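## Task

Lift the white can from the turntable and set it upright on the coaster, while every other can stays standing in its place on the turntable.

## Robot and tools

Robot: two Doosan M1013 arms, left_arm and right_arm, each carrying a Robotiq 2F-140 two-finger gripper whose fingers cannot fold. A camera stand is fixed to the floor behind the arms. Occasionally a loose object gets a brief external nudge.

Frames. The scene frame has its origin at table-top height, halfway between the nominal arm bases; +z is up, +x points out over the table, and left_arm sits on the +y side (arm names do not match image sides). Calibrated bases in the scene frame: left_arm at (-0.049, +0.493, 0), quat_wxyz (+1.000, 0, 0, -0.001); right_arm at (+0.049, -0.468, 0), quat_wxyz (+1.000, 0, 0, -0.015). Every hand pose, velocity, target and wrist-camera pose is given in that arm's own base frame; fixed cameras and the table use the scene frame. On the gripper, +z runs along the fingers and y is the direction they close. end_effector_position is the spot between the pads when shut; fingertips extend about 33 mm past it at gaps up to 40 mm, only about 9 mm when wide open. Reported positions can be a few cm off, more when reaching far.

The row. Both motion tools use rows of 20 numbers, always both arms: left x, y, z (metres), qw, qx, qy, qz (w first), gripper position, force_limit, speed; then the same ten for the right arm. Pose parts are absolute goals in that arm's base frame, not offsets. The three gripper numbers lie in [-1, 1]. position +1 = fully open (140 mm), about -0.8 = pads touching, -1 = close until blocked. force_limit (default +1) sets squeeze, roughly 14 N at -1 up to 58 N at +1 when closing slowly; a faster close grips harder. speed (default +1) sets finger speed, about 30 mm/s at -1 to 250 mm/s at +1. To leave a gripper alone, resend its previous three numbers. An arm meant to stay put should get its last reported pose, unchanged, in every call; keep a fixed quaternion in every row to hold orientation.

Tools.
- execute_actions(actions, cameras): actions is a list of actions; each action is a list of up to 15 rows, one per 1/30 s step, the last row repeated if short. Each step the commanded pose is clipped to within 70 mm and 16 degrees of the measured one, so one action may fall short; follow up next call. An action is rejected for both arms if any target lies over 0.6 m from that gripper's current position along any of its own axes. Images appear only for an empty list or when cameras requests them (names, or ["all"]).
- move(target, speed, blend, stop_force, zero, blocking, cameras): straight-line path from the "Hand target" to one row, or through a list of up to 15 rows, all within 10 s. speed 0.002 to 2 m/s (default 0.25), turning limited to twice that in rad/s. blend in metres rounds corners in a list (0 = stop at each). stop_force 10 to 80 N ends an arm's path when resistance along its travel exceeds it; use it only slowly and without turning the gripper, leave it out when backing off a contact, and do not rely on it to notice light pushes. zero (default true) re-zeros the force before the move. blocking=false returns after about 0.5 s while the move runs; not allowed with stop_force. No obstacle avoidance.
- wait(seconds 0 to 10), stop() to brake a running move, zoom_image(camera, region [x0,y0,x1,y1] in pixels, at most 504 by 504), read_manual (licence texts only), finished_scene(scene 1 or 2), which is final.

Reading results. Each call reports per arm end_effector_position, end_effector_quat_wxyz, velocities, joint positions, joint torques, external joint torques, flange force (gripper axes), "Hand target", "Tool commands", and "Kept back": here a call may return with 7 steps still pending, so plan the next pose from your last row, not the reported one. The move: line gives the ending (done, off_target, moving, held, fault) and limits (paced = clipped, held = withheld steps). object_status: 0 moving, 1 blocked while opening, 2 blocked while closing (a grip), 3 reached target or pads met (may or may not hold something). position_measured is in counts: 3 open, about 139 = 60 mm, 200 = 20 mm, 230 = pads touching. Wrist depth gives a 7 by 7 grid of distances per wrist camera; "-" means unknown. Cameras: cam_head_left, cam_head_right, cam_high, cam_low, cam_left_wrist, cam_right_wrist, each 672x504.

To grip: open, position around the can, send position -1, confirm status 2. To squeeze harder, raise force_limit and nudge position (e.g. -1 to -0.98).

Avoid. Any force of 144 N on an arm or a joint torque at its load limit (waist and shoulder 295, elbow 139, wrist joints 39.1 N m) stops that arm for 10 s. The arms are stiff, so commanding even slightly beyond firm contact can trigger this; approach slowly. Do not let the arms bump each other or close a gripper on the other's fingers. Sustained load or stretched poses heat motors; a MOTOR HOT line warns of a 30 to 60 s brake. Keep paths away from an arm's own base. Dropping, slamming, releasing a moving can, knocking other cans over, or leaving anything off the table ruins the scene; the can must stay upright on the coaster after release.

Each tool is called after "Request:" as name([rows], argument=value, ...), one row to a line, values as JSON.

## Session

Request:
execute_actions(actions=[])

Scene clock: 0.00 s.
left_arm: end_effector_position=(+0.6423, +0.1091, +0.2508) position_measured=3 object_status=3 end_effector_quat_wxyz=(+0.103, +0.863, -0.046, +0.493) | right_arm: end_effector_position=(+0.4003, +0.6018, +0.2266) position_measured=3 object_status=3 end_effector_quat_wxyz=(-0.161, -0.454, +0.711, -0.513)
Joint positions: left_arm=[0.383 -0.04 2.305 -1.699 0.554 3.492] | right_arm=[1.189 0.782 1.204 -0.678 2.085 -1.558]
Joint velocities: within noise
Joint torques (N m): no reading
External joint torques (N m): no reading
Flange force (N): no reading
Wrist depth (mm): cam_left_wrist=[- 1647 - - - - 2399 / 1903 1936 2374 2509 2597 2324 2692 / 1809 1887 1971 2186 2253 2692 2660 / 1611 141 453 2025 505 2186 597 / - 116 - - 458 448 115 / - 338 365 382 - - - / - 312 - 325 347 - -] | cam_right_wrist=[- - - 870 514 364 345 / 2466 3620 943 554 465 254 317 / 2244 2806 511 471 392 275 281 / 2004 139 510 308 352 307 234 / - 139 560 358 318 255 113 / - 2098 - 405 296 283 265 / - 1796 - 346 295 272 251]
Hand target: left_arm +0.6423, +0.1091, +0.2508; +0.103, +0.863, -0.046, +0.493 | right_arm +0.4003, +0.6018, +0.2266; -0.161, -0.454, +0.711, -0.513
Tool commands: left_gripper/position=+1.0 left_gripper/force_limit=+1.0 left_gripper/speed=+1.0 right_gripper/position=+1.0 right_gripper/force_limit=+1.0 right_gripper/speed=+1.0
camera_calibration:
cam_left_wrist: T_world_to_cam=[[-0.190212, -0.966605, 0.171739, 0.190124], [-0.766103, 0.0367505, -0.641666, 0.656007], [0.613926, -0.253622, -0.747509, -0.0351675], [0, 0, 0, 1]] pos_world=[0.560323, 0.150747, 0.361998]
cam_right_wrist: T_world_to_cam=[[-0.795833, 0.0506911, -0.60339, 0.436596], [0.436281, 0.739011, -0.513343, -0.498423], [0.41989, -0.671783, -0.610246, 0.518929], [0, 0, 0, 1]] pos_world=[0.347017, 0.694816, 0.32425]

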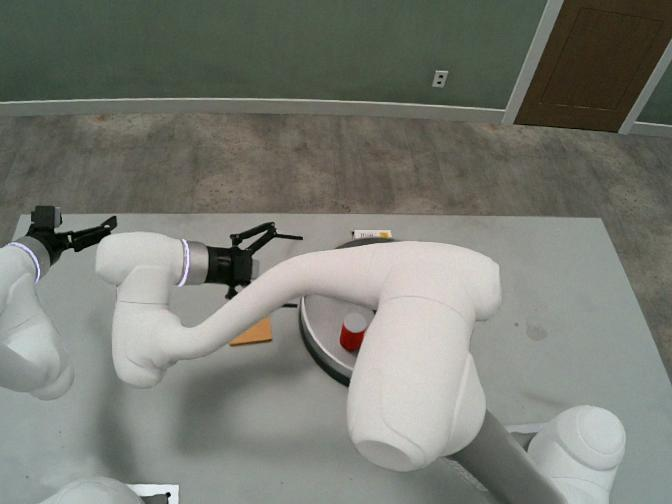

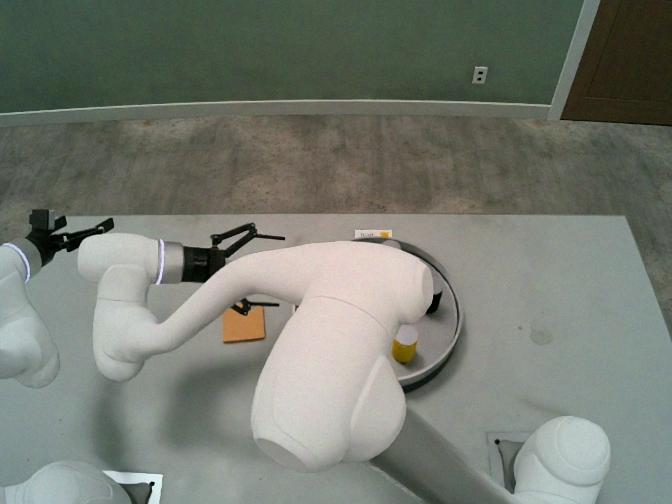

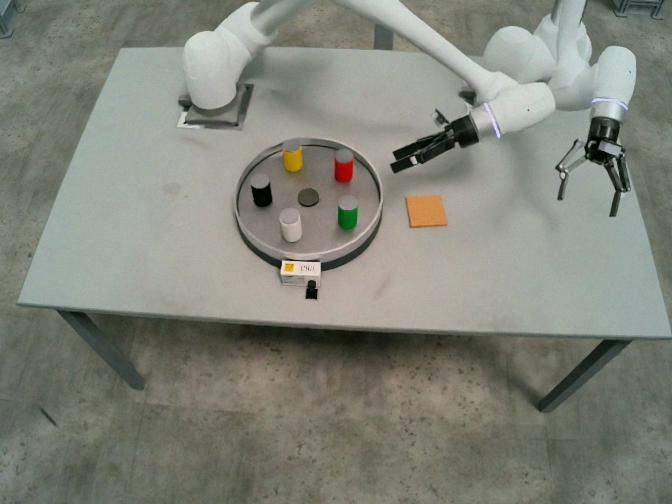

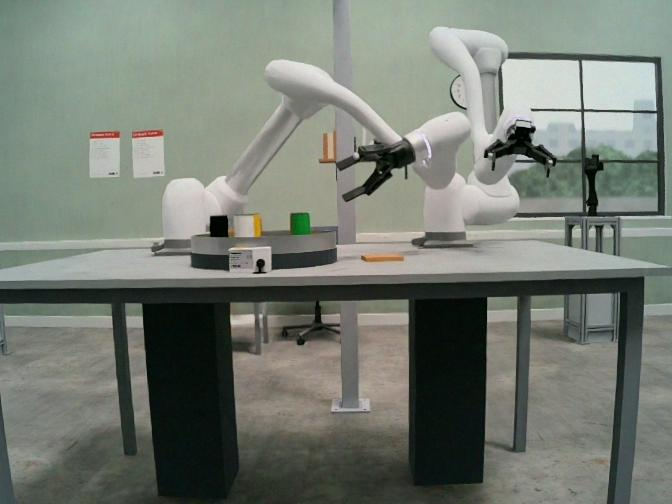

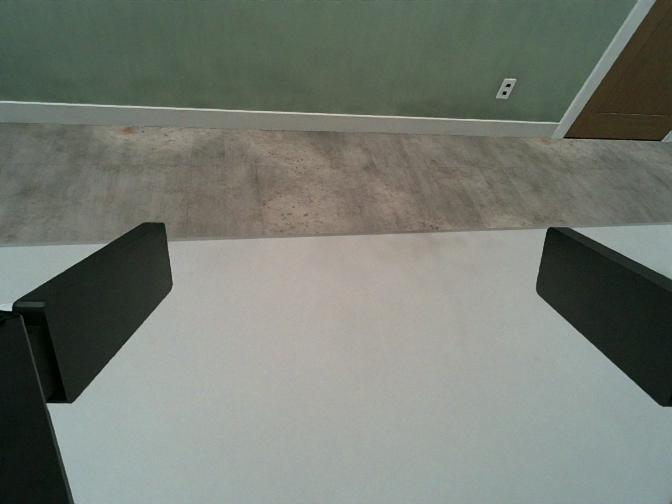

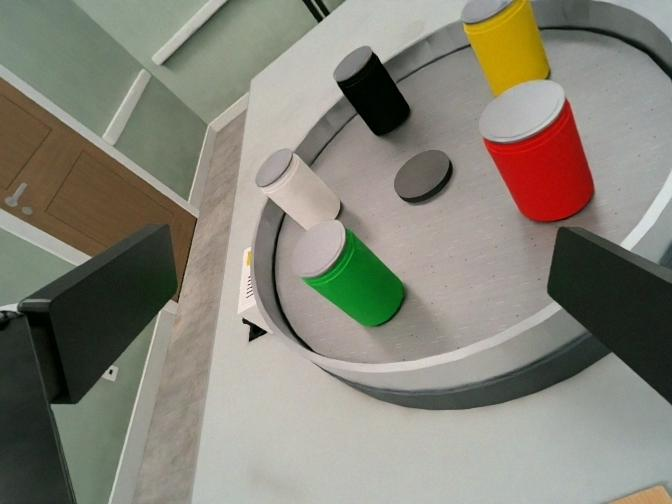

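Request:
move([
  [0.60,0.0,0.32,0,1,0,0,1,0,0,0.66,0.25,0.42,-0.3116,-0.2121,0.8165,-0.438,1,1,1],
  [0.55,-0.35,0.30,0,0.816,0.578,0,1,0,0,0.60,-0.40,0.42,-0.4766,0.1817,0.8238,-0.2489,1,1,1],
  [0.4157,-0.6749,0.23,0,0.816,0.578,0,1,0,0,0.60,-0.40,0.42,-0.4766,0.1817,0.8238,-0.2489,1,1,1],
], speed=0.4, blend=[0.04,0.05,0], cameras=["cam_left_wrist","cam_head_right","cam_head_left","cam_high"])

Request:
wait(seconds=1.5, cameras=["cam_left_wrist","cam_head_right"])

Scene clock: 5.77 s.
left_arm: end_effector_position=(+0.4158, -0.6748, +0.2301) position_measured=3 object_status=3 end_effector_quat_wxyz=(+0.000, +0.816, +0.578, +0.000) | right_arm: end_effector_position=(+0.6000, -0.4000, +0.4200) position_measured=3 object_status=3 end_effector_quat_wxyz=(-0.476, +0.182, +0.823, -0.249)
Joint positions: left_arm=[-1.062 0.424 1.428 0 1.29 -0.724] | right_arm=[-0.383 0.685 1.016 -0.817 2.295 -1.796]
Joint torques (N m): left_arm=[-0.54 -85.48 -42.59 4.23 0.34 0.49] | right_arm=[0.62 -102.96 -39.52 1.15 1.2 -0.44]
External joint torques (N m): left_arm=[0.55 2.77 2.38 -0.06 -0.31 -0.49] | right_arm=[-0.61 -1.47 0.41 0.31 0.29 0.41]
Flange force (N): left_arm=[0.9 -1.0 4.6] | right_arm=[2.4 1.7 3.7]
Wrist depth (mm): cam_left_wrist=[- 268 277 277 273 278 271 / - 295 286 290 295 301 280 / - - 302 311 313 308 311 / 385 131 306 332 332 232 299 / - 122 - 425 344 313 115 / - 220 - 446 438 467 - / 184 197 465 492 - 489 -] | cam_right_wrist=[- 2841 3206 3301 2771 - 641 / 2388 3741 3938 2737 2040 - - / 2806 2704 3301 2580 2222 - - / - 138 2806 2494 1740 581 131 / - 121 - 2022 1663 - 113 / - 2641 2222 1713 1517 490 - / - 2117 1870 1559 1352 1207 -]
Hand target: left_arm +0.4157, -0.6749, +0.2300; +0.000, +0.816, +0.578, +0.000 | right_arm +0.6000, -0.4000, +0.4200; -0.476, +0.182, +0.823, -0.249
Off the commanded pose: left_arm 0.000 m, 0 deg | right_arm 0.000 m, 0 deg.
move: done; limits=paced
camera_calibration:
cam_left_wrist: T_world_to_cam=[[0.952214, -0.304074, 0.028778, -0.602104], [-0.295631, -0.893875, 0.337032, -0.550806], [-0.0767589, -0.329434, -0.941053, 0.17017], [0, 0, 0, 1]] pos_world=[0.423559, -0.619376, 0.363106]
Images, in order (width x height): cam_head_left 672x504, cam_head_right 672x504, cam_high 672x504, cam_left_wrist 672x504.

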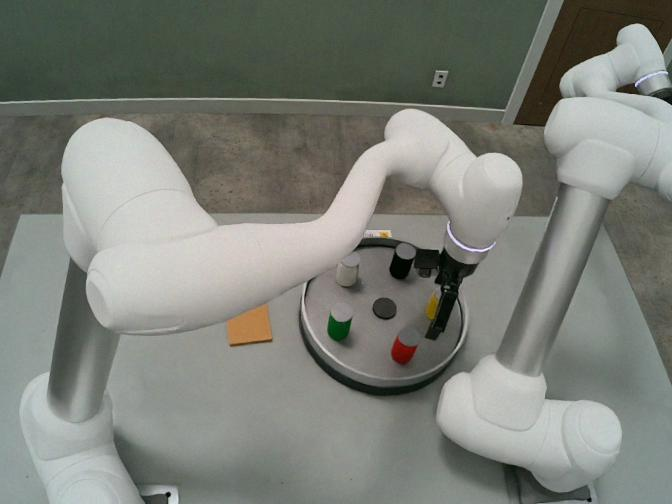

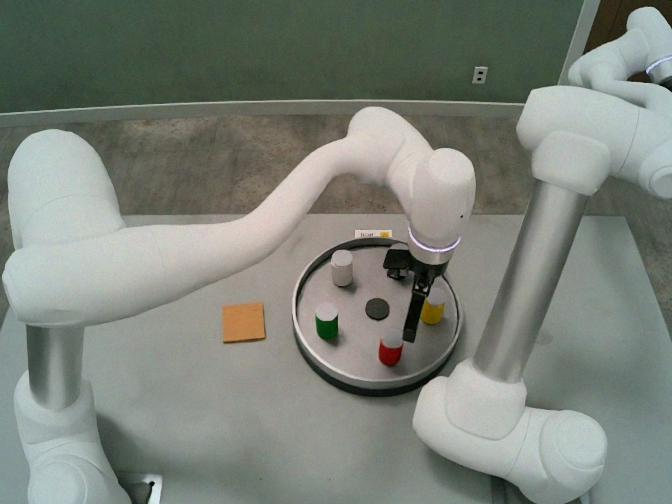

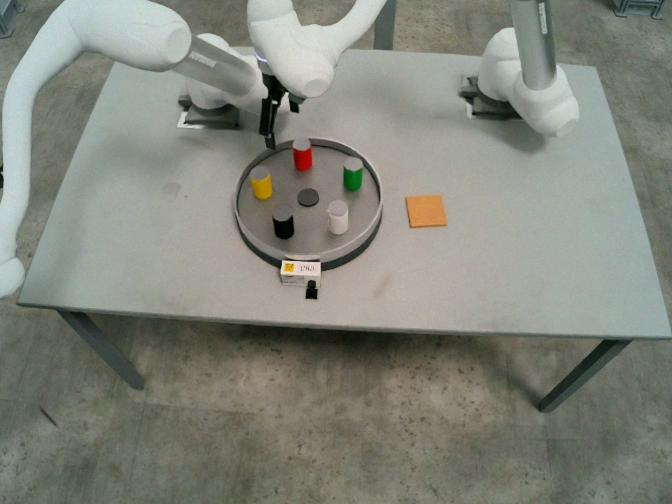

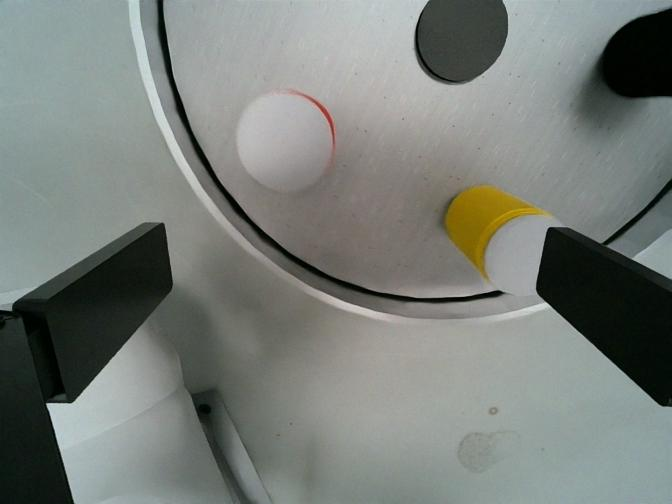

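Scene clock: 7.27 s.
left_arm: end_effector_position=(+0.4157, -0.6749, +0.2300) position_measured=3 object_status=3 end_effector_quat_wxyz=(+0.000, +0.816, +0.578, +0.000) | right_arm: end_effector_position=(+0.6000, -0.4000, +0.4200) position_measured=3 object_status=3 end_effector_quat_wxyz=(-0.476, +0.182, +0.823, -0.249)
Joint positions: left_arm=[-1.062 0.424 1.428 0 1.29 -0.724] | right_arm=[-0.383 0.685 1.016 -0.817 2.295 -1.796]
Joint torques (N m): left_arm=[0.02 -85.61 -42.86 4.23 0.33 0.36] | right_arm=[0.24 -102.42 -39.6 1.14 1.14 -0.45]
External joint torques (N m): left_arm=[-0.15 2.85 2.61 -0.06 -0.3 -0.36] | right_arm=[-0.37 -1.9 0.52 0.32 0.35 0.42]
Flange force (N): left_arm=[0.6 -1.8 4.9] | right_arm=[3.2 2.2 4.4]
Wrist depth (mm): cam_left_wrist=[- 272 273 276 274 277 276 / - 296 - 292 294 296 263 / - - 308 310 309 312 310 / 381 131 303 329 321 236 300 / - 142 - 408 341 343 115 / - 222 449 423 460 442 459 / 184 197 235 - - - -] | cam_right_wrist=[- 3804 3253 3206 2806 - 643 / 3350 3350 4401 3253 - - - / 3075 2915 2993 2551 1952 - - / 2953 138 2878 2222 2004 - 467 / - 121 2522 1840 1700 - 113 / - 2440 2078 1727 1517 1275 417 / - 2059 1650 1581 1360 1207 -]
Hand target: left_arm +0.4157, -0.6749, +0.2300; +0.000, +0.816, +0.578, +0.000 | right_arm +0.6000, -0.4000, +0.4200; -0.476, +0.182, +0.823, -0.249
Tool commands: left_gripper/position=+1.0 left_gripper/force_limit=+0.0 left_gripper/speed=+0.0 right_gripper/position=+1.0 right_gripper/force_limit=+1.0 right_gripper/speed=+1.0
Off the commanded pose: left_arm 0.000 m, 0 deg | right_arm 0.000 m, 0 deg.
wait: 1.50 s; at rest by 0.17 s
camera_calibration:
cam_left_wrist: T_world_to_cam=[[0.952166, -0.30423, 0.0287027, -0.602181], [-0.295757, -0.893854, 0.336975, -0.550775], [-0.076862, -0.329345, -0.941076, 0.17015], [0, 0, 0, 1]] pos_world=[0.423559, -0.619476, 0.363006]
Images, in order (width x height): cam_head_right 672x504, cam_left_wrist 672x504.

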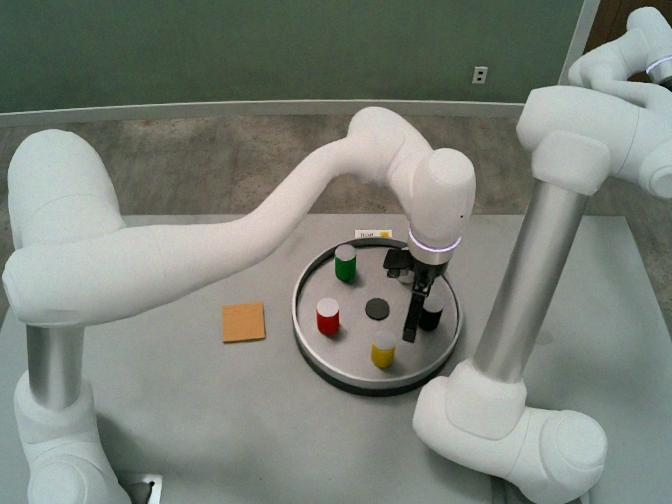

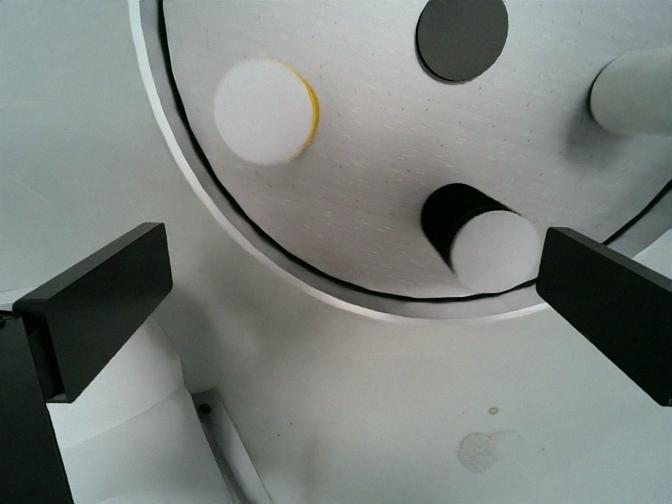

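Request:
wait(seconds=0.3)

Request:
move([
  [0.3997,-0.6312,0.22,0,0.816,0.578,0,1,0,0,0.60,-0.40,0.42,-0.4766,0.1817,0.8238,-0.2489,1,1,1],
  [0.3997,-0.5846,0.22,0,0.816,0.578,0,1,0,0,0.60,-0.40,0.42,-0.4766,0.1817,0.8238,-0.2489,1,1,1],
  [0.4157,-0.5409,0.22,0,0.816,0.578,0,1,0,0,0.60,-0.40,0.42,-0.4766,0.1817,0.8238,-0.2489,1,1,1],
  [0.4456,-0.5053,0.22,0,0.816,0.578,0,1,0,0,0.60,-0.40,0.42,-0.4766,0.1817,0.8238,-0.2489,1,1,1],
  [0.4859,-0.4820,0.18,0,0.816,0.578,0,1,0,0,0.60,-0.40,0.42,-0.4766,0.1817,0.8238,-0.2489,1,1,1],
  [0.5317,-0.4739,0.14,0,0.816,0.578,0,1,0,0,0.60,-0.40,0.42,-0.4766,0.1817,0.8238,-0.2489,1,1,1],
  [0.5775,-0.4820,0.10,0,0.816,0.578,0,1,0,0,0.60,-0.40,0.42,-0.4766,0.1817,0.8238,-0.2489,1,1,1],
  [0.6178,-0.5053,0.10,0,0.816,0.578,0,1,0,0,0.60,-0.40,0.42,-0.4766,0.1817,0.8238,-0.2489,1,1,1],
  [0.6477,-0.5409,0.10,0,0.816,0.578,0,1,0,0,0.60,-0.40,0.42,-0.4766,0.1817,0.8238,-0.2489,1,1,1],
  [0.6637,-0.5846,0.18,0,0.816,0.578,0,1,0,0,0.60,-0.40,0.42,-0.4766,0.1817,0.8238,-0.2489,1,1,1],
], speed=[0.123,0.123,0.123,0.123,0.16,0.16,0.16,0.123,0.123,0.2], blend=[0.01,0.01,0.01,0.01,0.01,0.01,0.01,0.01,0.01,0], blocking=false, cameras=["cam_left_wrist"])

Scene clock: 8.70 s.
left_arm: end_effector_position=(+0.4157, -0.6749, +0.2300) position_measured=3 object_status=3 end_effector_quat_wxyz=(+0.000, +0.816, +0.578, +0.000) | right_arm: end_effector_position=(+0.6000, -0.4000, +0.4200) position_measured=3 object_status=3 end_effector_quat_wxyz=(-0.476, +0.182, +0.823, -0.249)
Joint positions: left_arm=[-1.062 0.424 1.428 0 1.29 -0.724] | right_arm=[-0.383 0.685 1.016 -0.817 2.295 -1.796]
Joint torques (N m): left_arm=[0.02 -85.48 -43.04 4.28 0.44 0.47] | right_arm=[-0.17 -102.74 -39.42 1.23 1.09 -0.41]
External joint torques (N m): left_arm=[0.08 2.85 2.88 -0.12 -0.42 -0.47] | right_arm=[0.22 -1.64 0.36 0.23 0.4 0.38]
Flange force (N): left_arm=[1.2 -2.3 5.4] | right_arm=[2.9 2.1 3.0]
Wrist depth (mm): cam_left_wrist=[325 270 271 268 274 275 276 / 345 288 286 293 295 296 261 / - - 307 310 306 314 312 / 381 141 302 333 247 240 310 / - 122 - - 345 425 115 / - 218 - - 454 432 - / 184 197 467 496 476 491 -] | cam_right_wrist=[3350 2704 - 3563 2841 - 638 / 2267 3350 5344 3253 - 717 - / 2806 2022 3117 2915 2004 - - / - 138 2771 - 1969 149 490 / - 139 2440 1935 1603 - 113 / - 2363 2078 1781 1506 1360 418 / - 2078 - 1592 1369 1194 -]
Hand target: left_arm +0.4157, -0.6749, +0.2300; +0.000, +0.816, +0.578, +0.000 | right_arm +0.6000, -0.4000, +0.4200; -0.476, +0.182, +0.823, -0.249
Tool commands: left_gripper/position=+1.0 left_gripper/force_limit=+0.0 left_gripper/speed=+0.0 right_gripper/position=+1.0 right_gripper/force_limit=+1.0 right_gripper/speed=+1.0
Off the commanded pose: left_arm 0.000 m, 0 deg | right_arm 0.000 m, 0 deg.
wait: 0.30 s; at rest from the start

Scene clock: 9.20 s.
left_arm: end_effector_position=(+0.4002, -0.6279, +0.2203) position_measured=3 object_status=3 end_effector_quat_wxyz=(+0.000, +0.816, +0.578, +0.000) end_effector_velocity=(-0.014, +0.120, -0.009) end_effector_angular_velocity=(-0.001, -0.001, +0.001) | right_arm: end_effector_position=(+0.6000, -0.4000, +0.4200) position_measured=3 object_status=3 end_effector_quat_wxyz=(-0.476, +0.182, +0.823, -0.249)
Joint positions: left_arm=[-1.05 0.354 1.547 0 1.241 -0.711] | right_arm=[-0.383 0.685 1.016 -0.817 2.295 -1.796]
Joint velocities: left_arm=[0.063 -0.162 0.244 0 -0.084 0.063] | right_arm=[within noise]
Joint torques (N m): left_arm=[-1.51 -77.03 -43.72 4.37 0.4 0.26] | right_arm=[-0.29 -102.6 -39.58 1.03 1.07 -0.48]
External joint torques (N m): left_arm=[3.23 1.07 3.45 -0.13 -0.41 -0.26] | right_arm=[0.37 -1.81 0.48 0.43 0.43 0.46]
Flange force (N): left_arm=[6.8 -2.1 5.2] | right_arm=[3.3 2.9 3.7]
Wrist depth (mm): cam_left_wrist=[316 - 261 263 269 267 270 / - 329 281 289 284 277 286 / 350 354 303 301 304 307 304 / - 141 301 316 271 317 244 / - 114 - 331 339 336 115 / - 225 427 435 437 435 - / 188 199 244 - - - -] | cam_right_wrist=[3870 - 4235 2494 2522 - 615 / 2466 2806 3741 3453 2737 715 - / - 2806 3401 2704 2117 - - / - 138 2841 2704 2040 - 132 / - 139 2388 1969 1638 - 113 / - 2522 2117 1700 1477 1213 - / - 2040 1825 1570 1313 1240 -]
Hand target: left_arm +0.3997, -0.6206, +0.2199; +0.000, +0.816, +0.578, +0.000 | right_arm +0.6000, -0.4000, +0.4200; -0.476, +0.182, +0.823, -0.249
Tool commands: left_gripper/position=+1.0 left_gripper/force_limit=+0.0 left_gripper/speed=+0.0 right_gripper/position=+1.0 right_gripper/force_limit=+1.0 right_gripper/speed=+1.0
Off the commanded pose: left_arm 0.270 m, 0 deg | right_arm 0.000 m, 0 deg.
move: running; path passed 1 of 10 targets
camera_calibration:
cam_left_wrist: T_world_to_cam=[[0.952182, -0.304206, 0.0284236, -0.572739], [-0.295654, -0.893943, 0.336831, -0.510121], [-0.077057, -0.329128, -0.941136, 0.175535], [0, 0, 0, 1]] pos_world=[0.408059, -0.572476, 0.353306]
Images, in order (width x height): cam_left_wrist 672x504.

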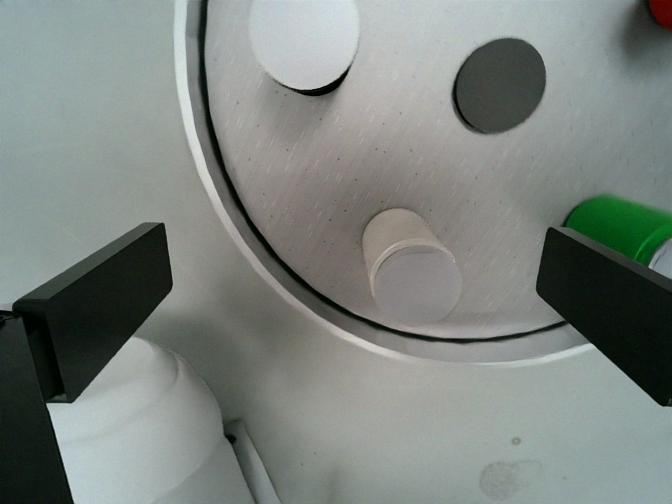

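Request:
move([
  [0.4456,-0.5053,0.22,0,0.816,0.578,0,1,0,0,0.60,-0.40,0.42,-0.4766,0.1817,0.8238,-0.2489,1,1,1],
  [0.4859,-0.4820,0.18,0,0.816,0.578,0,1,0,0,0.60,-0.40,0.42,-0.4766,0.1817,0.8238,-0.2489,1,1,1],
  [0.5317,-0.4739,0.14,0,0.816,0.578,0,1,0,0,0.60,-0.40,0.42,-0.4766,0.1817,0.8238,-0.2489,1,1,1],
  [0.5775,-0.4820,0.10,0,0.816,0.578,0,1,0,0,0.60,-0.40,0.42,-0.4766,0.1817,0.8238,-0.2489,1,1,1],
  [0.6178,-0.5053,0.10,0,0.816,0.578,0,1,0,0,0.60,-0.40,0.42,-0.4766,0.1817,0.8238,-0.2489,1,1,1],
  [0.6477,-0.5409,0.10,0,0.816,0.578,0,1,0,0,0.60,-0.40,0.42,-0.4766,0.1817,0.8238,-0.2489,1,1,1],
  [0.6637,-0.5846,0.18,0,0.816,0.578,0,1,0,0,0.60,-0.40,0.42,-0.4766,0.1817,0.8238,-0.2489,1,1,1],
], speed=[0.075,0.16,0.16,0.16,0.123,0.123,0.2], blend=[0.01,0.01,0.01,0.01,0.01,0.01,0], blocking=false, cameras=["cam_left_wrist"])

Scene clock: 10.37 s.
left_arm: end_effector_position=(+0.4376, -0.5148, +0.2200) position_measured=3 object_status=3 end_effector_quat_wxyz=(+0.000, +0.816, +0.578, +0.000) end_effector_velocity=(+0.048, +0.058, -0.001) end_effector_angular_velocity=(+0.001, +0.001, +0.001) | right_arm: end_effector_position=(+0.6000, -0.4000, +0.4200) position_measured=3 object_status=3 end_effector_quat_wxyz=(-0.476, +0.182, +0.823, -0.249)
Joint positions: left_arm=[-0.917 0.25 1.689 0 1.203 -0.579] | right_arm=[-0.383 0.685 1.016 -0.817 2.295 -1.796]
Joint velocities: left_arm=[0.109 -0.018 0.025 0 -0.005 0.108] | right_arm=[within noise]
Joint torques (N m): left_arm=[-1.44 -64.55 -42.07 4.1 0.13 -0.04] | right_arm=[-0.15 -102.6 -39.72 1.1 1.14 -0.4]
External joint torques (N m): left_arm=[1.5 0.01 3.16 -0.06 -0.1 0.04] | right_arm=[0.25 -1.93 0.55 0.37 0.35 0.37]
Flange force (N): left_arm=[5.0 -4.1 3.9] | right_arm=[3.5 2.7 4.1]
Wrist depth (mm): cam_left_wrist=[319 - 313 269 264 193 270 / - 322 290 282 254 199 280 / 354 360 302 302 301 304 290 / 369 131 318 267 317 313 315 / - 114 339 344 343 347 115 / - 419 353 367 349 356 371 / - 311 431 477 314 374 -] | cam_right_wrist=[- - 3253 2641 920 894 656 / 2338 2704 3507 3161 912 785 - / - 2915 3075 2878 2004 - - / - 139 2953 2200 1810 - - / - 129 2551 1969 1810 - 113 / - 2314 2078 1781 1496 1275 - / - 2078 1840 1570 1385 1240 -]
Hand target: left_arm +0.4406, -0.5113, +0.2200; +0.000, +0.816, +0.578, +0.000 | right_arm +0.6000, -0.4000, +0.4200; -0.476, +0.182, +0.823, -0.249
Tool commands: left_gripper/position=+1.0 left_gripper/force_limit=+0.0 left_gripper/speed=+0.0 right_gripper/position=+1.0 right_gripper/force_limit=+1.0 right_gripper/speed=+1.0
Off the commanded pose: left_arm 0.240 m, 0 deg | right_arm 0.000 m, 0 deg.
earlier move: replaced; path passed 2 of 10 targets
move: running; path passed 0 of 7 targets
camera_calibration:
cam_left_wrist: T_world_to_cam=[[0.952182, -0.304172, 0.0287818, -0.573952], [-0.295731, -0.893874, 0.336947, -0.397862], [-0.0767626, -0.329347, -0.941084, 0.215101], [0, 0, 0, 1]] pos_world=[0.445359, -0.459376, 0.353006]
Images, in order (width x height): cam_left_wrist 672x504.

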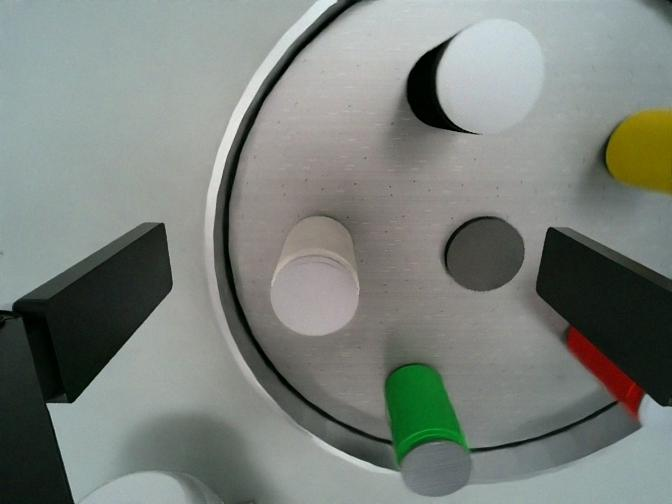

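Request:
move(target=[0.5317,-0.4739,0.23,0,0.816,0.578,0,1,0,0,0.60,-0.40,0.42,-0.4766,0.1817,0.8238,-0.2489,1,1,1])

Request:
move([
  [0.4157,-0.56,0.23,0,0.816,0.578,0,1,0,0,0.60,-0.40,0.42,-0.4766,0.1817,0.8238,-0.2489,1,1,1],
  [0.4157,-0.6749,0.23,0,0.816,0.578,0,1,0,0,0.60,-0.40,0.42,-0.4766,0.1817,0.8238,-0.2489,1,1,1],
], blend=[0.05,0], cameras=["cam_left_wrist","cam_head_right"])

Scene clock: 11.70 s.
left_arm: end_effector_position=(+0.5317, -0.4739, +0.2300) position_measured=3 object_status=3 end_effector_quat_wxyz=(+0.000, +0.816, +0.578, +0.000) | right_arm: end_effector_position=(+0.6000, -0.4000, +0.4200) position_measured=3 object_status=3 end_effector_quat_wxyz=(-0.476, +0.182, +0.823, -0.249)
Joint positions: left_arm=[-0.776 0.3 1.604 0 1.238 -0.438] | right_arm=[-0.383 0.685 1.016 -0.817 2.295 -1.796]
Joint torques (N m): left_arm=[0.92 -72.34 -42.07 4.21 0.42 0.41] | right_arm=[-0.33 -102.61 -39.47 1.09 1.12 -0.45]
External joint torques (N m): left_arm=[-0.94 2.42 2.61 -0.12 -0.41 -0.41] | right_arm=[0.34 -1.57 0.47 0.37 0.37 0.42]
Flange force (N): left_arm=[-1.0 -2.6 5.1] | right_arm=[2.9 2.6 3.3]
Wrist depth (mm): cam_left_wrist=[326 - - - - - - / 332 342 296 295 295 299 335 / - 317 310 230 313 310 311 / - 141 331 336 332 284 313 / - 283 347 353 355 355 115 / - - 380 381 377 354 361 / - - 398 354 420 304 492] | cam_right_wrist=[3301 3301 4156 3453 3075 - 664 / 2244 - 3620 3161 916 - 652 / - 2953 3350 3206 2040 706 - / - 139 2878 2138 1902 585 - / - 121 2494 1986 1638 574 113 / - 2363 2138 1767 1486 - - / - 2098 1713 1570 1403 1254 -]
Hand target: left_arm +0.5317, -0.4739, +0.2300; +0.000, +0.816, +0.578, +0.000 | right_arm +0.6000, -0.4000, +0.4200; -0.476, +0.182, +0.823, -0.249
Off the commanded pose: left_arm 0.000 m, 0 deg | right_arm 0.000 m, 0 deg.
earlier move: replaced; path passed 2 of 7 targets
move: done

Scene clock: 13.17 s.
left_arm: end_effector_position=(+0.4157, -0.6749, +0.2300) position_measured=3 object_status=3 end_effector_quat_wxyz=(+0.000, +0.816, +0.578, +0.000) | right_arm: end_effector_position=(+0.6000, -0.4000, +0.4200) position_measured=3 object_status=3 end_effector_quat_wxyz=(-0.476, +0.182, +0.823, -0.249)
Joint positions: left_arm=[-1.062 0.424 1.428 0 1.29 -0.724] | right_arm=[-0.383 0.685 1.016 -0.817 2.295 -1.796]
Joint torques (N m): left_arm=[-1.24 -85.85 -43.18 4.34 0.37 0.4] | right_arm=[-0.27 -102.58 -39.68 1.23 1.18 -0.48]
External joint torques (N m): left_arm=[1.3 2.95 2.96 -0.17 -0.34 -0.4] | right_arm=[0.37 -1.77 0.6 0.23 0.32 0.45]
Flange force (N): left_arm=[2.4 -1.2 5.4] | right_arm=[3.3 2.8 4.0]
Wrist depth (mm): cam_left_wrist=[331 272 211 276 274 278 279 / 350 285 292 293 294 294 291 / - - 301 306 310 311 235 / - 141 320 322 326 323 309 / - 230 400 329 345 329 115 / - 219 454 - 435 - - / 184 197 461 - - - -] | cam_right_wrist=[- 3453 - 3206 2704 - 615 / 2413 4988 3206 3117 963 766 - / - 2494 2953 2440 2158 - 534 / - 138 2953 2388 1886 - 132 / - 138 2440 1952 1663 - 113 / - 2244 2078 1781 1506 1421 - / - 2004 1810 1592 1360 1226 -]
Hand target: left_arm +0.4157, -0.6749, +0.2300; +0.000, +0.816, +0.578, +0.000 | right_arm +0.6000, -0.4000, +0.4200; -0.476, +0.182, +0.823, -0.249
Off the commanded pose: left_arm 0.000 m, 0 deg | right_arm 0.000 m, 0 deg.
move: done
camera_calibration:
cam_left_wrist: T_world_to_cam=[[0.952169, -0.304218, 0.0287313, -0.602158], [-0.295748, -0.893826, 0.337059, -0.550735], [-0.0768587, -0.329434, -0.941045, 0.170209], [0, 0, 0, 1]] pos_world=[0.423559, -0.619376, 0.363106]
Images, in order (width x height): cam_head_right 672x504, cam_left_wrist 672x504.

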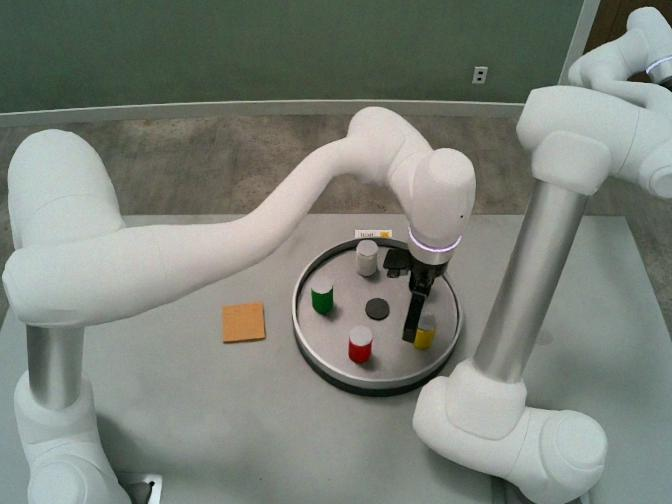

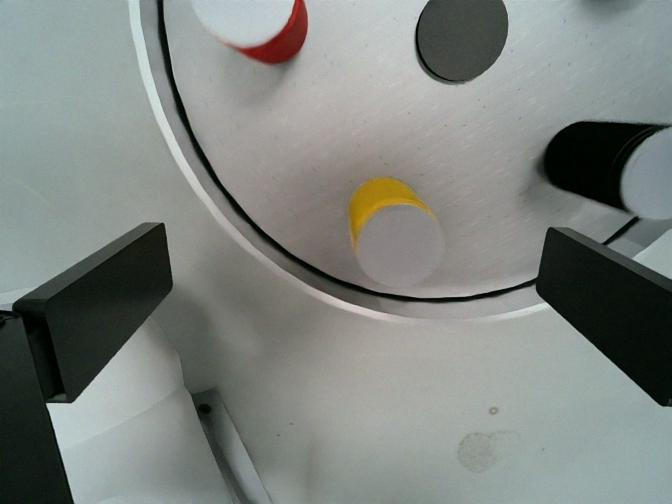

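Request:
wait(seconds=2.1)

Request:
move([
  [0.3997,-0.6312,0.22,0,0.816,0.578,0,1,0,0,0.60,-0.40,0.42,-0.4766,0.1817,0.8238,-0.2489,1,1,1],
  [0.3997,-0.5846,0.22,0,0.816,0.578,0,1,0,0,0.60,-0.40,0.42,-0.4766,0.1817,0.8238,-0.2489,1,1,1],
  [0.4157,-0.5409,0.22,0,0.816,0.578,0,1,0,0,0.60,-0.40,0.42,-0.4766,0.1817,0.8238,-0.2489,1,1,1],
  [0.4456,-0.5053,0.22,0,0.816,0.578,0,1,0,0,0.60,-0.40,0.42,-0.4766,0.1817,0.8238,-0.2489,1,1,1],
  [0.4859,-0.4820,0.18,0,0.816,0.578,0,1,0,0,0.60,-0.40,0.42,-0.4766,0.1817,0.8238,-0.2489,1,1,1],
  [0.5317,-0.4739,0.14,0,0.816,0.578,0,1,0,0,0.60,-0.40,0.42,-0.4766,0.1817,0.8238,-0.2489,1,1,1],
  [0.5775,-0.4820,0.10,0,0.816,0.578,0,1,0,0,0.60,-0.40,0.42,-0.4766,0.1817,0.8238,-0.2489,1,1,1],
  [0.6178,-0.5053,0.10,0,0.816,0.578,0,1,0,0,0.60,-0.40,0.42,-0.4766,0.1817,0.8238,-0.2489,1,1,1],
  [0.6477,-0.5409,0.10,0,0.816,0.578,0,1,0,0,0.60,-0.40,0.42,-0.4766,0.1817,0.8238,-0.2489,1,1,1],
  [0.6637,-0.5846,0.18,0,0.816,0.578,0,1,0,0,0.60,-0.40,0.42,-0.4766,0.1817,0.8238,-0.2489,1,1,1],
], speed=[0.122,0.122,0.122,0.122,0.16,0.16,0.16,0.122,0.122,0.2], blend=[0.01,0.01,0.01,0.01,0.01,0.01,0.01,0.01,0.01,0], blocking=false, cameras=["cam_left_wrist"])

Scene clock: 17.10 s.
left_arm: end_effector_position=(+0.4157, -0.6749, +0.2300) position_measured=3 object_status=3 end_effector_quat_wxyz=(+0.000, +0.816, +0.578, +0.000) | right_arm: end_effector_position=(+0.6000, -0.4000, +0.4200) position_measured=3 object_status=3 end_effector_quat_wxyz=(-0.476, +0.182, +0.823, -0.249)
Joint positions: left_arm=[-1.062 0.424 1.428 0 1.29 -0.724] | right_arm=[-0.383 0.685 1.016 -0.817 2.295 -1.796]
Joint torques (N m): left_arm=[0.25 -85.58 -42.93 4.23 0.36 0.43] | right_arm=[0.06 -102.38 -39.45 1.11 1.16 -0.42]
External joint torques (N m): left_arm=[-0.32 2.98 2.79 -0.08 -0.33 -0.43] | right_arm=[0.03 -1.92 0.39 0.35 0.33 0.39]
Flange force (N): left_arm=[0.6 -2.2 5.2] | right_arm=[3.2 2.3 3.8]
Wrist depth (mm): cam_left_wrist=[326 265 197 277 274 274 279 / 347 285 293 294 296 294 279 / 365 373 307 311 308 316 291 / 383 141 297 324 233 322 310 / - 121 - - 326 324 115 / - 220 451 452 445 445 - / 184 198 232 478 485 479 -] | cam_right_wrist=[- - - 3453 2806 - 668 / 2466 3741 4581 3870 980 - 622 / - 2878 2413 2610 2179 - 585 / - 138 2841 2267 1781 - 471 / - 139 2363 1952 1626 - 113 / - 2522 - 1767 1439 1313 - / - 2078 1825 1581 1369 1200 -]
Hand target: left_arm +0.4157, -0.6749, +0.2300; +0.000, +0.816, +0.578, +0.000 | right_arm +0.6000, -0.4000, +0.4200; -0.476, +0.182, +0.823, -0.249
Tool commands: left_gripper/position=+1.0 left_gripper/force_limit=+0.0 left_gripper/speed=+0.0 right_gripper/position=+1.0 right_gripper/force_limit=+1.0 right_gripper/speed=+1.0
Off the commanded pose: left_arm 0.000 m, 0 deg | right_arm 0.000 m, 0 deg.
wait: 2.10 s; at rest from the start

Scene clock: 17.60 s.
left_arm: end_effector_position=(+0.4003, -0.6283, +0.2203) position_measured=3 object_status=3 end_effector_quat_wxyz=(+0.000, +0.816, +0.578, +0.000) end_effector_velocity=(-0.015, +0.119, -0.010) end_effector_angular_velocity=(-0.001, -0.001, +0.001) | right_arm: end_effector_position=(+0.6000, -0.4000, +0.4200) position_measured=3 object_status=3 end_effector_quat_wxyz=(-0.476, +0.182, +0.823, -0.249)
Joint positions: left_arm=[-1.05 0.355 1.546 0 1.241 -0.712] | right_arm=[-0.383 0.685 1.016 -0.817 2.295 -1.796]
Joint velocities: left_arm=[0.062 -0.162 0.246 0 -0.085 0.061] | right_arm=[within noise]
Joint torques (N m): left_arm=[-0.78 -81.5 -44.29 4.26 0.26 0.53] | right_arm=[0.02 -102.41 -39.32 1.05 1.08 -0.42]
External joint torques (N m): left_arm=[2.49 5.18 3.93 -0.02 -0.26 -0.53] | right_arm=[-0.08 -2.07 0.18 0.41 0.41 0.4]
Flange force (N): left_arm=[2.4 1.2 7.7] | right_arm=[3.2 2.0 3.3]
Wrist depth (mm): cam_left_wrist=[312 314 265 267 270 271 269 / - 333 283 285 282 281 286 / - - 300 297 303 303 298 / 375 141 310 248 325 314 236 / - 114 - 319 339 334 115 / - 222 - - 427 - - / 187 199 232 492 444 498 -] | cam_right_wrist=[- - 3679 3620 2737 - 639 / 2610 - 4081 3075 2222 672 - / - 2494 3350 2806 - - - / - 138 2915 2244 1969 151 - / - 139 2466 1969 1650 560 113 / - 2388 2098 1727 1548 1290 - / - 2059 1902 1548 1369 1226 -]
Hand target: left_arm +0.3997, -0.6213, +0.2199; +0.000, +0.816, +0.578, +0.000 | right_arm +0.6000, -0.4000, +0.4200; -0.476, +0.182, +0.823, -0.249
Tool commands: left_gripper/position=+1.0 left_gripper/force_limit=+0.0 left_gripper/speed=+0.0 right_gripper/position=+1.0 right_gripper/force_limit=+1.0 right_gripper/speed=+1.0
Off the commanded pose: left_arm 0.270 m, 0 deg | right_arm 0.000 m, 0 deg.
move: running; path passed 1 of 10 targets
camera_calibration:
cam_left_wrist: T_world_to_cam=[[0.952182, -0.304206, 0.0284236, -0.572861], [-0.295654, -0.893943, 0.336831, -0.510479], [-0.077057, -0.329128, -0.941136, 0.175403], [0, 0, 0, 1]] pos_world=[0.408059, -0.572876, 0.353306]
Images, in order (width x height): cam_left_wrist 672x504.

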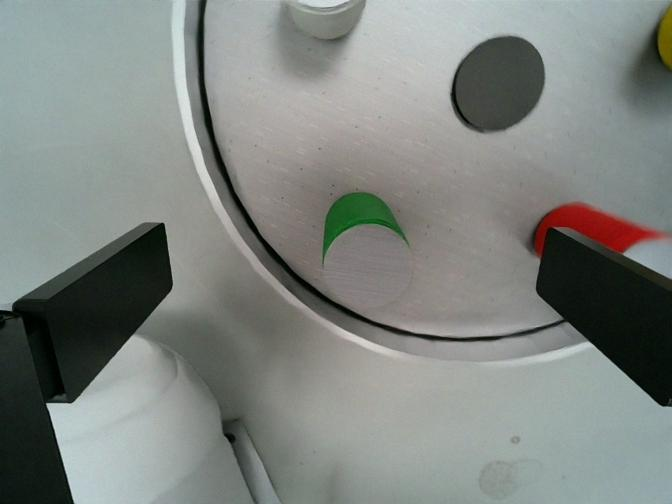

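Request:
move(target=[0.4157,-0.6749,0.23,0,0.816,0.578,0,1,0,0,0.60,-0.40,0.42,-0.4766,0.1817,0.8238,-0.2489,1,1,1], speed=0.15)

Request:
wait(seconds=0.5, cameras=["cam_left_wrist"])

Scene clock: 18.87 s.
left_arm: end_effector_position=(+0.4157, -0.6749, +0.2300) position_measured=3 object_status=3 end_effector_quat_wxyz=(+0.000, +0.816, +0.578, +0.000) | right_arm: end_effector_position=(+0.6000, -0.4000, +0.4200) position_measured=3 object_status=3 end_effector_quat_wxyz=(-0.476, +0.182, +0.823, -0.249)
Joint positions: left_arm=[-1.062 0.424 1.428 0 1.29 -0.724] | right_arm=[-0.383 0.685 1.016 -0.817 2.295 -1.796]
Joint torques (N m): left_arm=[-0.23 -84.8 -42.95 4.22 0.41 0.42] | right_arm=[0.08 -102.42 -39.54 1.15 1.1 -0.44]
External joint torques (N m): left_arm=[0.26 2.45 2.88 -0.07 -0.38 -0.42] | right_arm=[-0.08 -1.86 0.47 0.31 0.39 0.41]
Flange force (N): left_arm=[1.8 -2.5 5.2] | right_arm=[3.2 2.3 3.9]
Wrist depth (mm): cam_left_wrist=[- 270 277 277 274 277 277 / 344 335 291 293 297 295 295 / 367 365 304 243 312 304 246 / 375 131 305 319 331 323 232 / - 122 406 338 333 311 115 / - 220 440 - 460 - 458 / 184 196 235 - 484 - 486] | cam_right_wrist=[3804 3938 3453 2314 2993 - 615 / 2610 4235 4581 3161 3117 - - / 3563 2737 3350 2737 2158 656 - / - 138 3161 2138 1952 - - / - 129 2413 2022 1796 - 113 / - 2771 2078 1781 1496 1247 - / - 2117 1840 1581 1403 1194 -]
Hand target: left_arm +0.4157, -0.6749, +0.2300; +0.000, +0.816, +0.578, +0.000 | right_arm +0.6000, -0.4000, +0.4200; -0.476, +0.182, +0.823, -0.249
Off the commanded pose: left_arm 0.000 m, 0 deg | right_arm 0.000 m, 0 deg.
earlier move: replaced; path passed 1 of 10 targets
move: done

Scene clock: 19.37 s.
left_arm: end_effector_position=(+0.4157, -0.6749, +0.2300) position_measured=3 object_status=3 end_effector_quat_wxyz=(+0.000, +0.816, +0.578, +0.000) | right_arm: end_effector_position=(+0.6000, -0.4000, +0.4200) position_measured=3 object_status=3 end_effector_quat_wxyz=(-0.476, +0.182, +0.823, -0.249)
Joint positions: left_arm=[-1.062 0.424 1.428 0 1.29 -0.724] | right_arm=[-0.383 0.685 1.016 -0.817 2.295 -1.796]
Joint torques (N m): left_arm=[0.21 -85.2 -42.75 4.33 0.37 0.45] | right_arm=[0.36 -103.4 -39.51 1.12 1.11 -0.53]
External joint torques (N m): left_arm=[-0.43 2.63 2.6 -0.17 -0.35 -0.45] | right_arm=[-0.29 -0.89 0.45 0.35 0.38 0.5]
Flange force (N): left_arm=[0.5 -2.4 4.9] | right_arm=[1.8 2.0 2.9]
Wrist depth (mm): cam_left_wrist=[329 270 275 276 273 277 274 / 342 287 289 287 295 294 295 / - - 304 307 307 309 313 / - 141 381 328 330 231 310 / - 231 - 337 333 324 115 / - 222 445 - - 441 - / 183 198 468 - 485 - -] | cam_right_wrist=[- - 3117 3350 2993 804 666 / 2290 - - 3301 1855 761 - / - 2704 3401 2771 1952 - 538 / 2580 138 2841 2200 1855 149 132 / - 139 2078 2059 1650 - 113 / - 2551 - - 1548 1328 428 / - 1918 1840 1603 1369 1175 -]
Hand target: left_arm +0.4157, -0.6749, +0.2300; +0.000, +0.816, +0.578, +0.000 | right_arm +0.6000, -0.4000, +0.4200; -0.476, +0.182, +0.823, -0.249
Tool commands: left_gripper/position=+1.0 left_gripper/force_limit=+0.0 left_gripper/speed=+0.0 right_gripper/position=+1.0 right_gripper/force_limit=+1.0 right_gripper/speed=+1.0
Off the commanded pose: left_arm 0.000 m, 0 deg | right_arm 0.000 m, 0 deg.
wait: 0.50 s; at rest by 0.17 s
camera_calibration:
cam_left_wrist: T_world_to_cam=[[0.952169, -0.304218, 0.0287313, -0.60209], [-0.295748, -0.893826, 0.337059, -0.550821], [-0.0768587, -0.329434, -0.941045, 0.170075], [0, 0, 0, 1]] pos_world=[0.423459, -0.619476, 0.363006]
Images, in order (width x height): cam_left_wrist 672x504.

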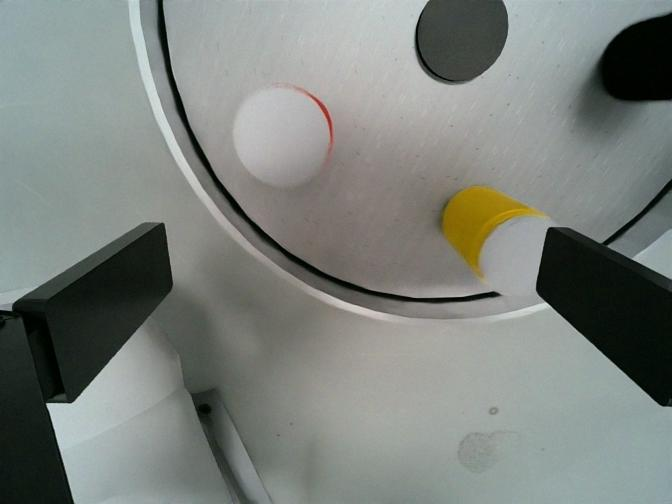

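Request:
wait(seconds=2.75)

Request:
move([
  [0.3997,-0.6312,0.22,0,0.816,0.578,0,1,0,0,0.60,-0.40,0.42,-0.4766,0.1817,0.8238,-0.2489,1,1,1],
  [0.3997,-0.5846,0.22,0,0.816,0.578,0,1,0,0,0.60,-0.40,0.42,-0.4766,0.1817,0.8238,-0.2489,1,1,1],
  [0.4157,-0.5409,0.22,0,0.816,0.578,0,1,0,0,0.60,-0.40,0.42,-0.4766,0.1817,0.8238,-0.2489,1,1,1],
  [0.4456,-0.5053,0.22,0,0.816,0.578,0,1,0,0,0.60,-0.40,0.42,-0.4766,0.1817,0.8238,-0.2489,1,1,1],
  [0.4859,-0.4820,0.18,0,0.816,0.578,0,1,0,0,0.60,-0.40,0.42,-0.4766,0.1817,0.8238,-0.2489,1,1,1],
  [0.5317,-0.4739,0.14,0,0.816,0.578,0,1,0,0,0.60,-0.40,0.42,-0.4766,0.1817,0.8238,-0.2489,1,1,1],
  [0.5775,-0.4820,0.10,0,0.816,0.578,0,1,0,0,0.60,-0.40,0.42,-0.4766,0.1817,0.8238,-0.2489,1,1,1],
  [0.6178,-0.5053,0.10,0,0.816,0.578,0,1,0,0,0.60,-0.40,0.42,-0.4766,0.1817,0.8238,-0.2489,1,1,1],
  [0.6477,-0.5409,0.10,0,0.816,0.578,0,1,0,0,0.60,-0.40,0.42,-0.4766,0.1817,0.8238,-0.2489,1,1,1],
  [0.6637,-0.5846,0.18,0,0.816,0.578,0,1,0,0,0.60,-0.40,0.42,-0.4766,0.1817,0.8238,-0.2489,1,1,1],
], speed=[0.124,0.124,0.124,0.124,0.16,0.16,0.16,0.124,0.124,0.2], blend=[0.01,0.01,0.01,0.01,0.01,0.01,0.01,0.01,0.01,0], blocking=false, cameras=["cam_left_wrist"])

Scene clock: 22.70 s.
left_arm: end_effector_position=(+0.4157, -0.6749, +0.2300) position_measured=3 object_status=3 end_effector_quat_wxyz=(+0.000, +0.816, +0.578, +0.000) | right_arm: end_effector_position=(+0.6000, -0.4000, +0.4200) position_measured=3 object_status=3 end_effector_quat_wxyz=(-0.476, +0.182, +0.823, -0.249)
Joint positions: left_arm=[-1.062 0.424 1.428 0 1.29 -0.724] | right_arm=[-0.383 0.685 1.016 -0.817 2.295 -1.796]
Joint torques (N m): left_arm=[0.09 -85.45 -42.87 4.28 0.28 0.41] | right_arm=[-0.25 -102.83 -39.22 1.07 1.09 -0.51]
External joint torques (N m): left_arm=[-0.4 3.11 2.76 -0.13 -0.26 -0.41] | right_arm=[0.2 -1.54 0.14 0.38 0.4 0.48]
Flange force (N): left_arm=[0.3 -2.0 5.1] | right_arm=[2.5 2.2 2.5]
Wrist depth (mm): cam_left_wrist=[325 272 266 281 273 274 279 / 340 293 295 292 295 296 300 / 369 - 308 306 307 307 242 / 381 131 327 326 328 327 239 / - 231 413 422 336 317 115 / - 222 461 - 452 444 456 / 184 197 470 484 - - -] | cam_right_wrist=[- - - 3253 2704 - 643 / 2672 3563 3679 3206 - 697 - / 2993 2704 3117 2993 2222 660 - / - 138 2806 2040 1754 148 - / - 139 2641 2059 1650 - 113 / - 2388 2040 1767 1467 487 - / - 2179 1840 1592 1377 1181 -]
Hand target: left_arm +0.4157, -0.6749, +0.2300; +0.000, +0.816, +0.578, +0.000 | right_arm +0.6000, -0.4000, +0.4200; -0.476, +0.182, +0.823, -0.249
Tool commands: left_gripper/position=+1.0 left_gripper/force_limit=+0.0 left_gripper/speed=+0.0 right_gripper/position=+1.0 right_gripper/force_limit=+1.0 right_gripper/speed=+1.0
Off the commanded pose: left_arm 0.000 m, 0 deg | right_arm 0.000 m, 0 deg.
wait: 2.77 s; at rest from the start

Scene clock: 23.20 s.
left_arm: end_effector_position=(+0.4002, -0.6277, +0.2202) position_measured=3 object_status=3 end_effector_quat_wxyz=(+0.000, +0.816, +0.578, +0.000) end_effector_velocity=(-0.014, +0.122, -0.009) end_effector_angular_velocity=(-0.001, -0.002, -0.001) | right_arm: end_effector_position=(+0.6000, -0.4000, +0.4200) position_measured=3 object_status=3 end_effector_quat_wxyz=(-0.476, +0.182, +0.823, -0.249)
Joint positions: left_arm=[-1.05 0.354 1.547 0 1.241 -0.711] | right_arm=[-0.383 0.685 1.016 -0.817 2.295 -1.796]
Joint velocities: left_arm=[0.065 -0.165 0.249 0.001 -0.085 0.065] | right_arm=[within noise]
Joint torques (N m): left_arm=[3.8 -78.06 -41.37 4.35 0.27 0.41] | right_arm=[0.29 -102.85 -39.34 1.15 1.1 -0.41]
External joint torques (N m): left_arm=[-1.98 1.78 1.17 -0.13 -0.26 -0.41] | right_arm=[-0.23 -1.55 0.28 0.31 0.39 0.38]
Flange force (N): left_arm=[-2.5 -2.1 2.7] | right_arm=[2.5 1.7 3.0]
Wrist depth (mm): cam_left_wrist=[- - 266 269 271 268 272 / - 341 282 285 283 278 277 / 353 - 296 293 302 304 303 / - 142 369 313 329 311 321 / - 115 403 333 344 336 115 / - 226 429 437 - 435 - / 186 200 244 470 - 473 -] | cam_right_wrist=[- - - 2363 2737 - 654 / 2494 2641 4316 3117 - - 612 / - 2580 2841 2610 2158 - - / - 139 2806 2244 1902 - - / - 129 2338 1796 1713 - 113 / - 2494 2158 1713 1477 1320 - / - 2158 1825 1615 1369 1226 397]
Hand target: left_arm +0.3997, -0.6204, +0.2199; +0.000, +0.816, +0.578, +0.000 | right_arm +0.6000, -0.4000, +0.4200; -0.476, +0.182, +0.823, -0.249
Tool commands: left_gripper/position=+1.0 left_gripper/force_limit=+0.0 left_gripper/speed=+0.0 right_gripper/position=+1.0 right_gripper/force_limit=+1.0 right_gripper/speed=+1.0
Off the commanded pose: left_arm 0.270 m, 0 deg | right_arm 0.000 m, 0 deg.
move: running; path passed 1 of 10 targets
camera_calibration:
cam_left_wrist: T_world_to_cam=[[0.952182, -0.304206, 0.0284236, -0.572679], [-0.295654, -0.893943, 0.336831, -0.509942], [-0.077057, -0.329128, -0.941136, 0.175601], [0, 0, 0, 1]] pos_world=[0.408059, -0.572276, 0.353306]
Images, in order (width x height): cam_left_wrist 672x504.

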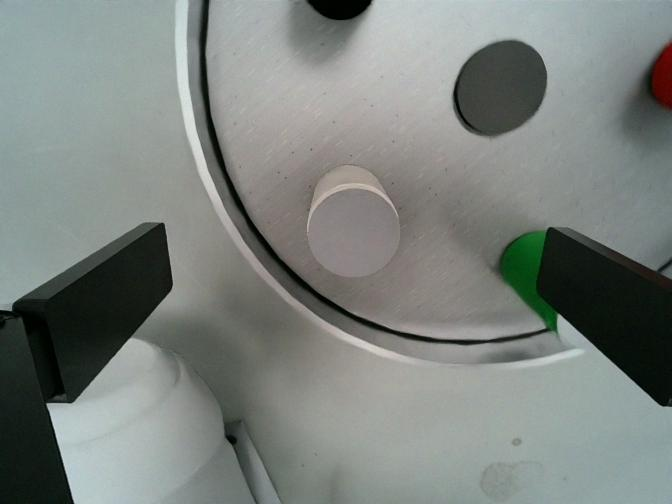

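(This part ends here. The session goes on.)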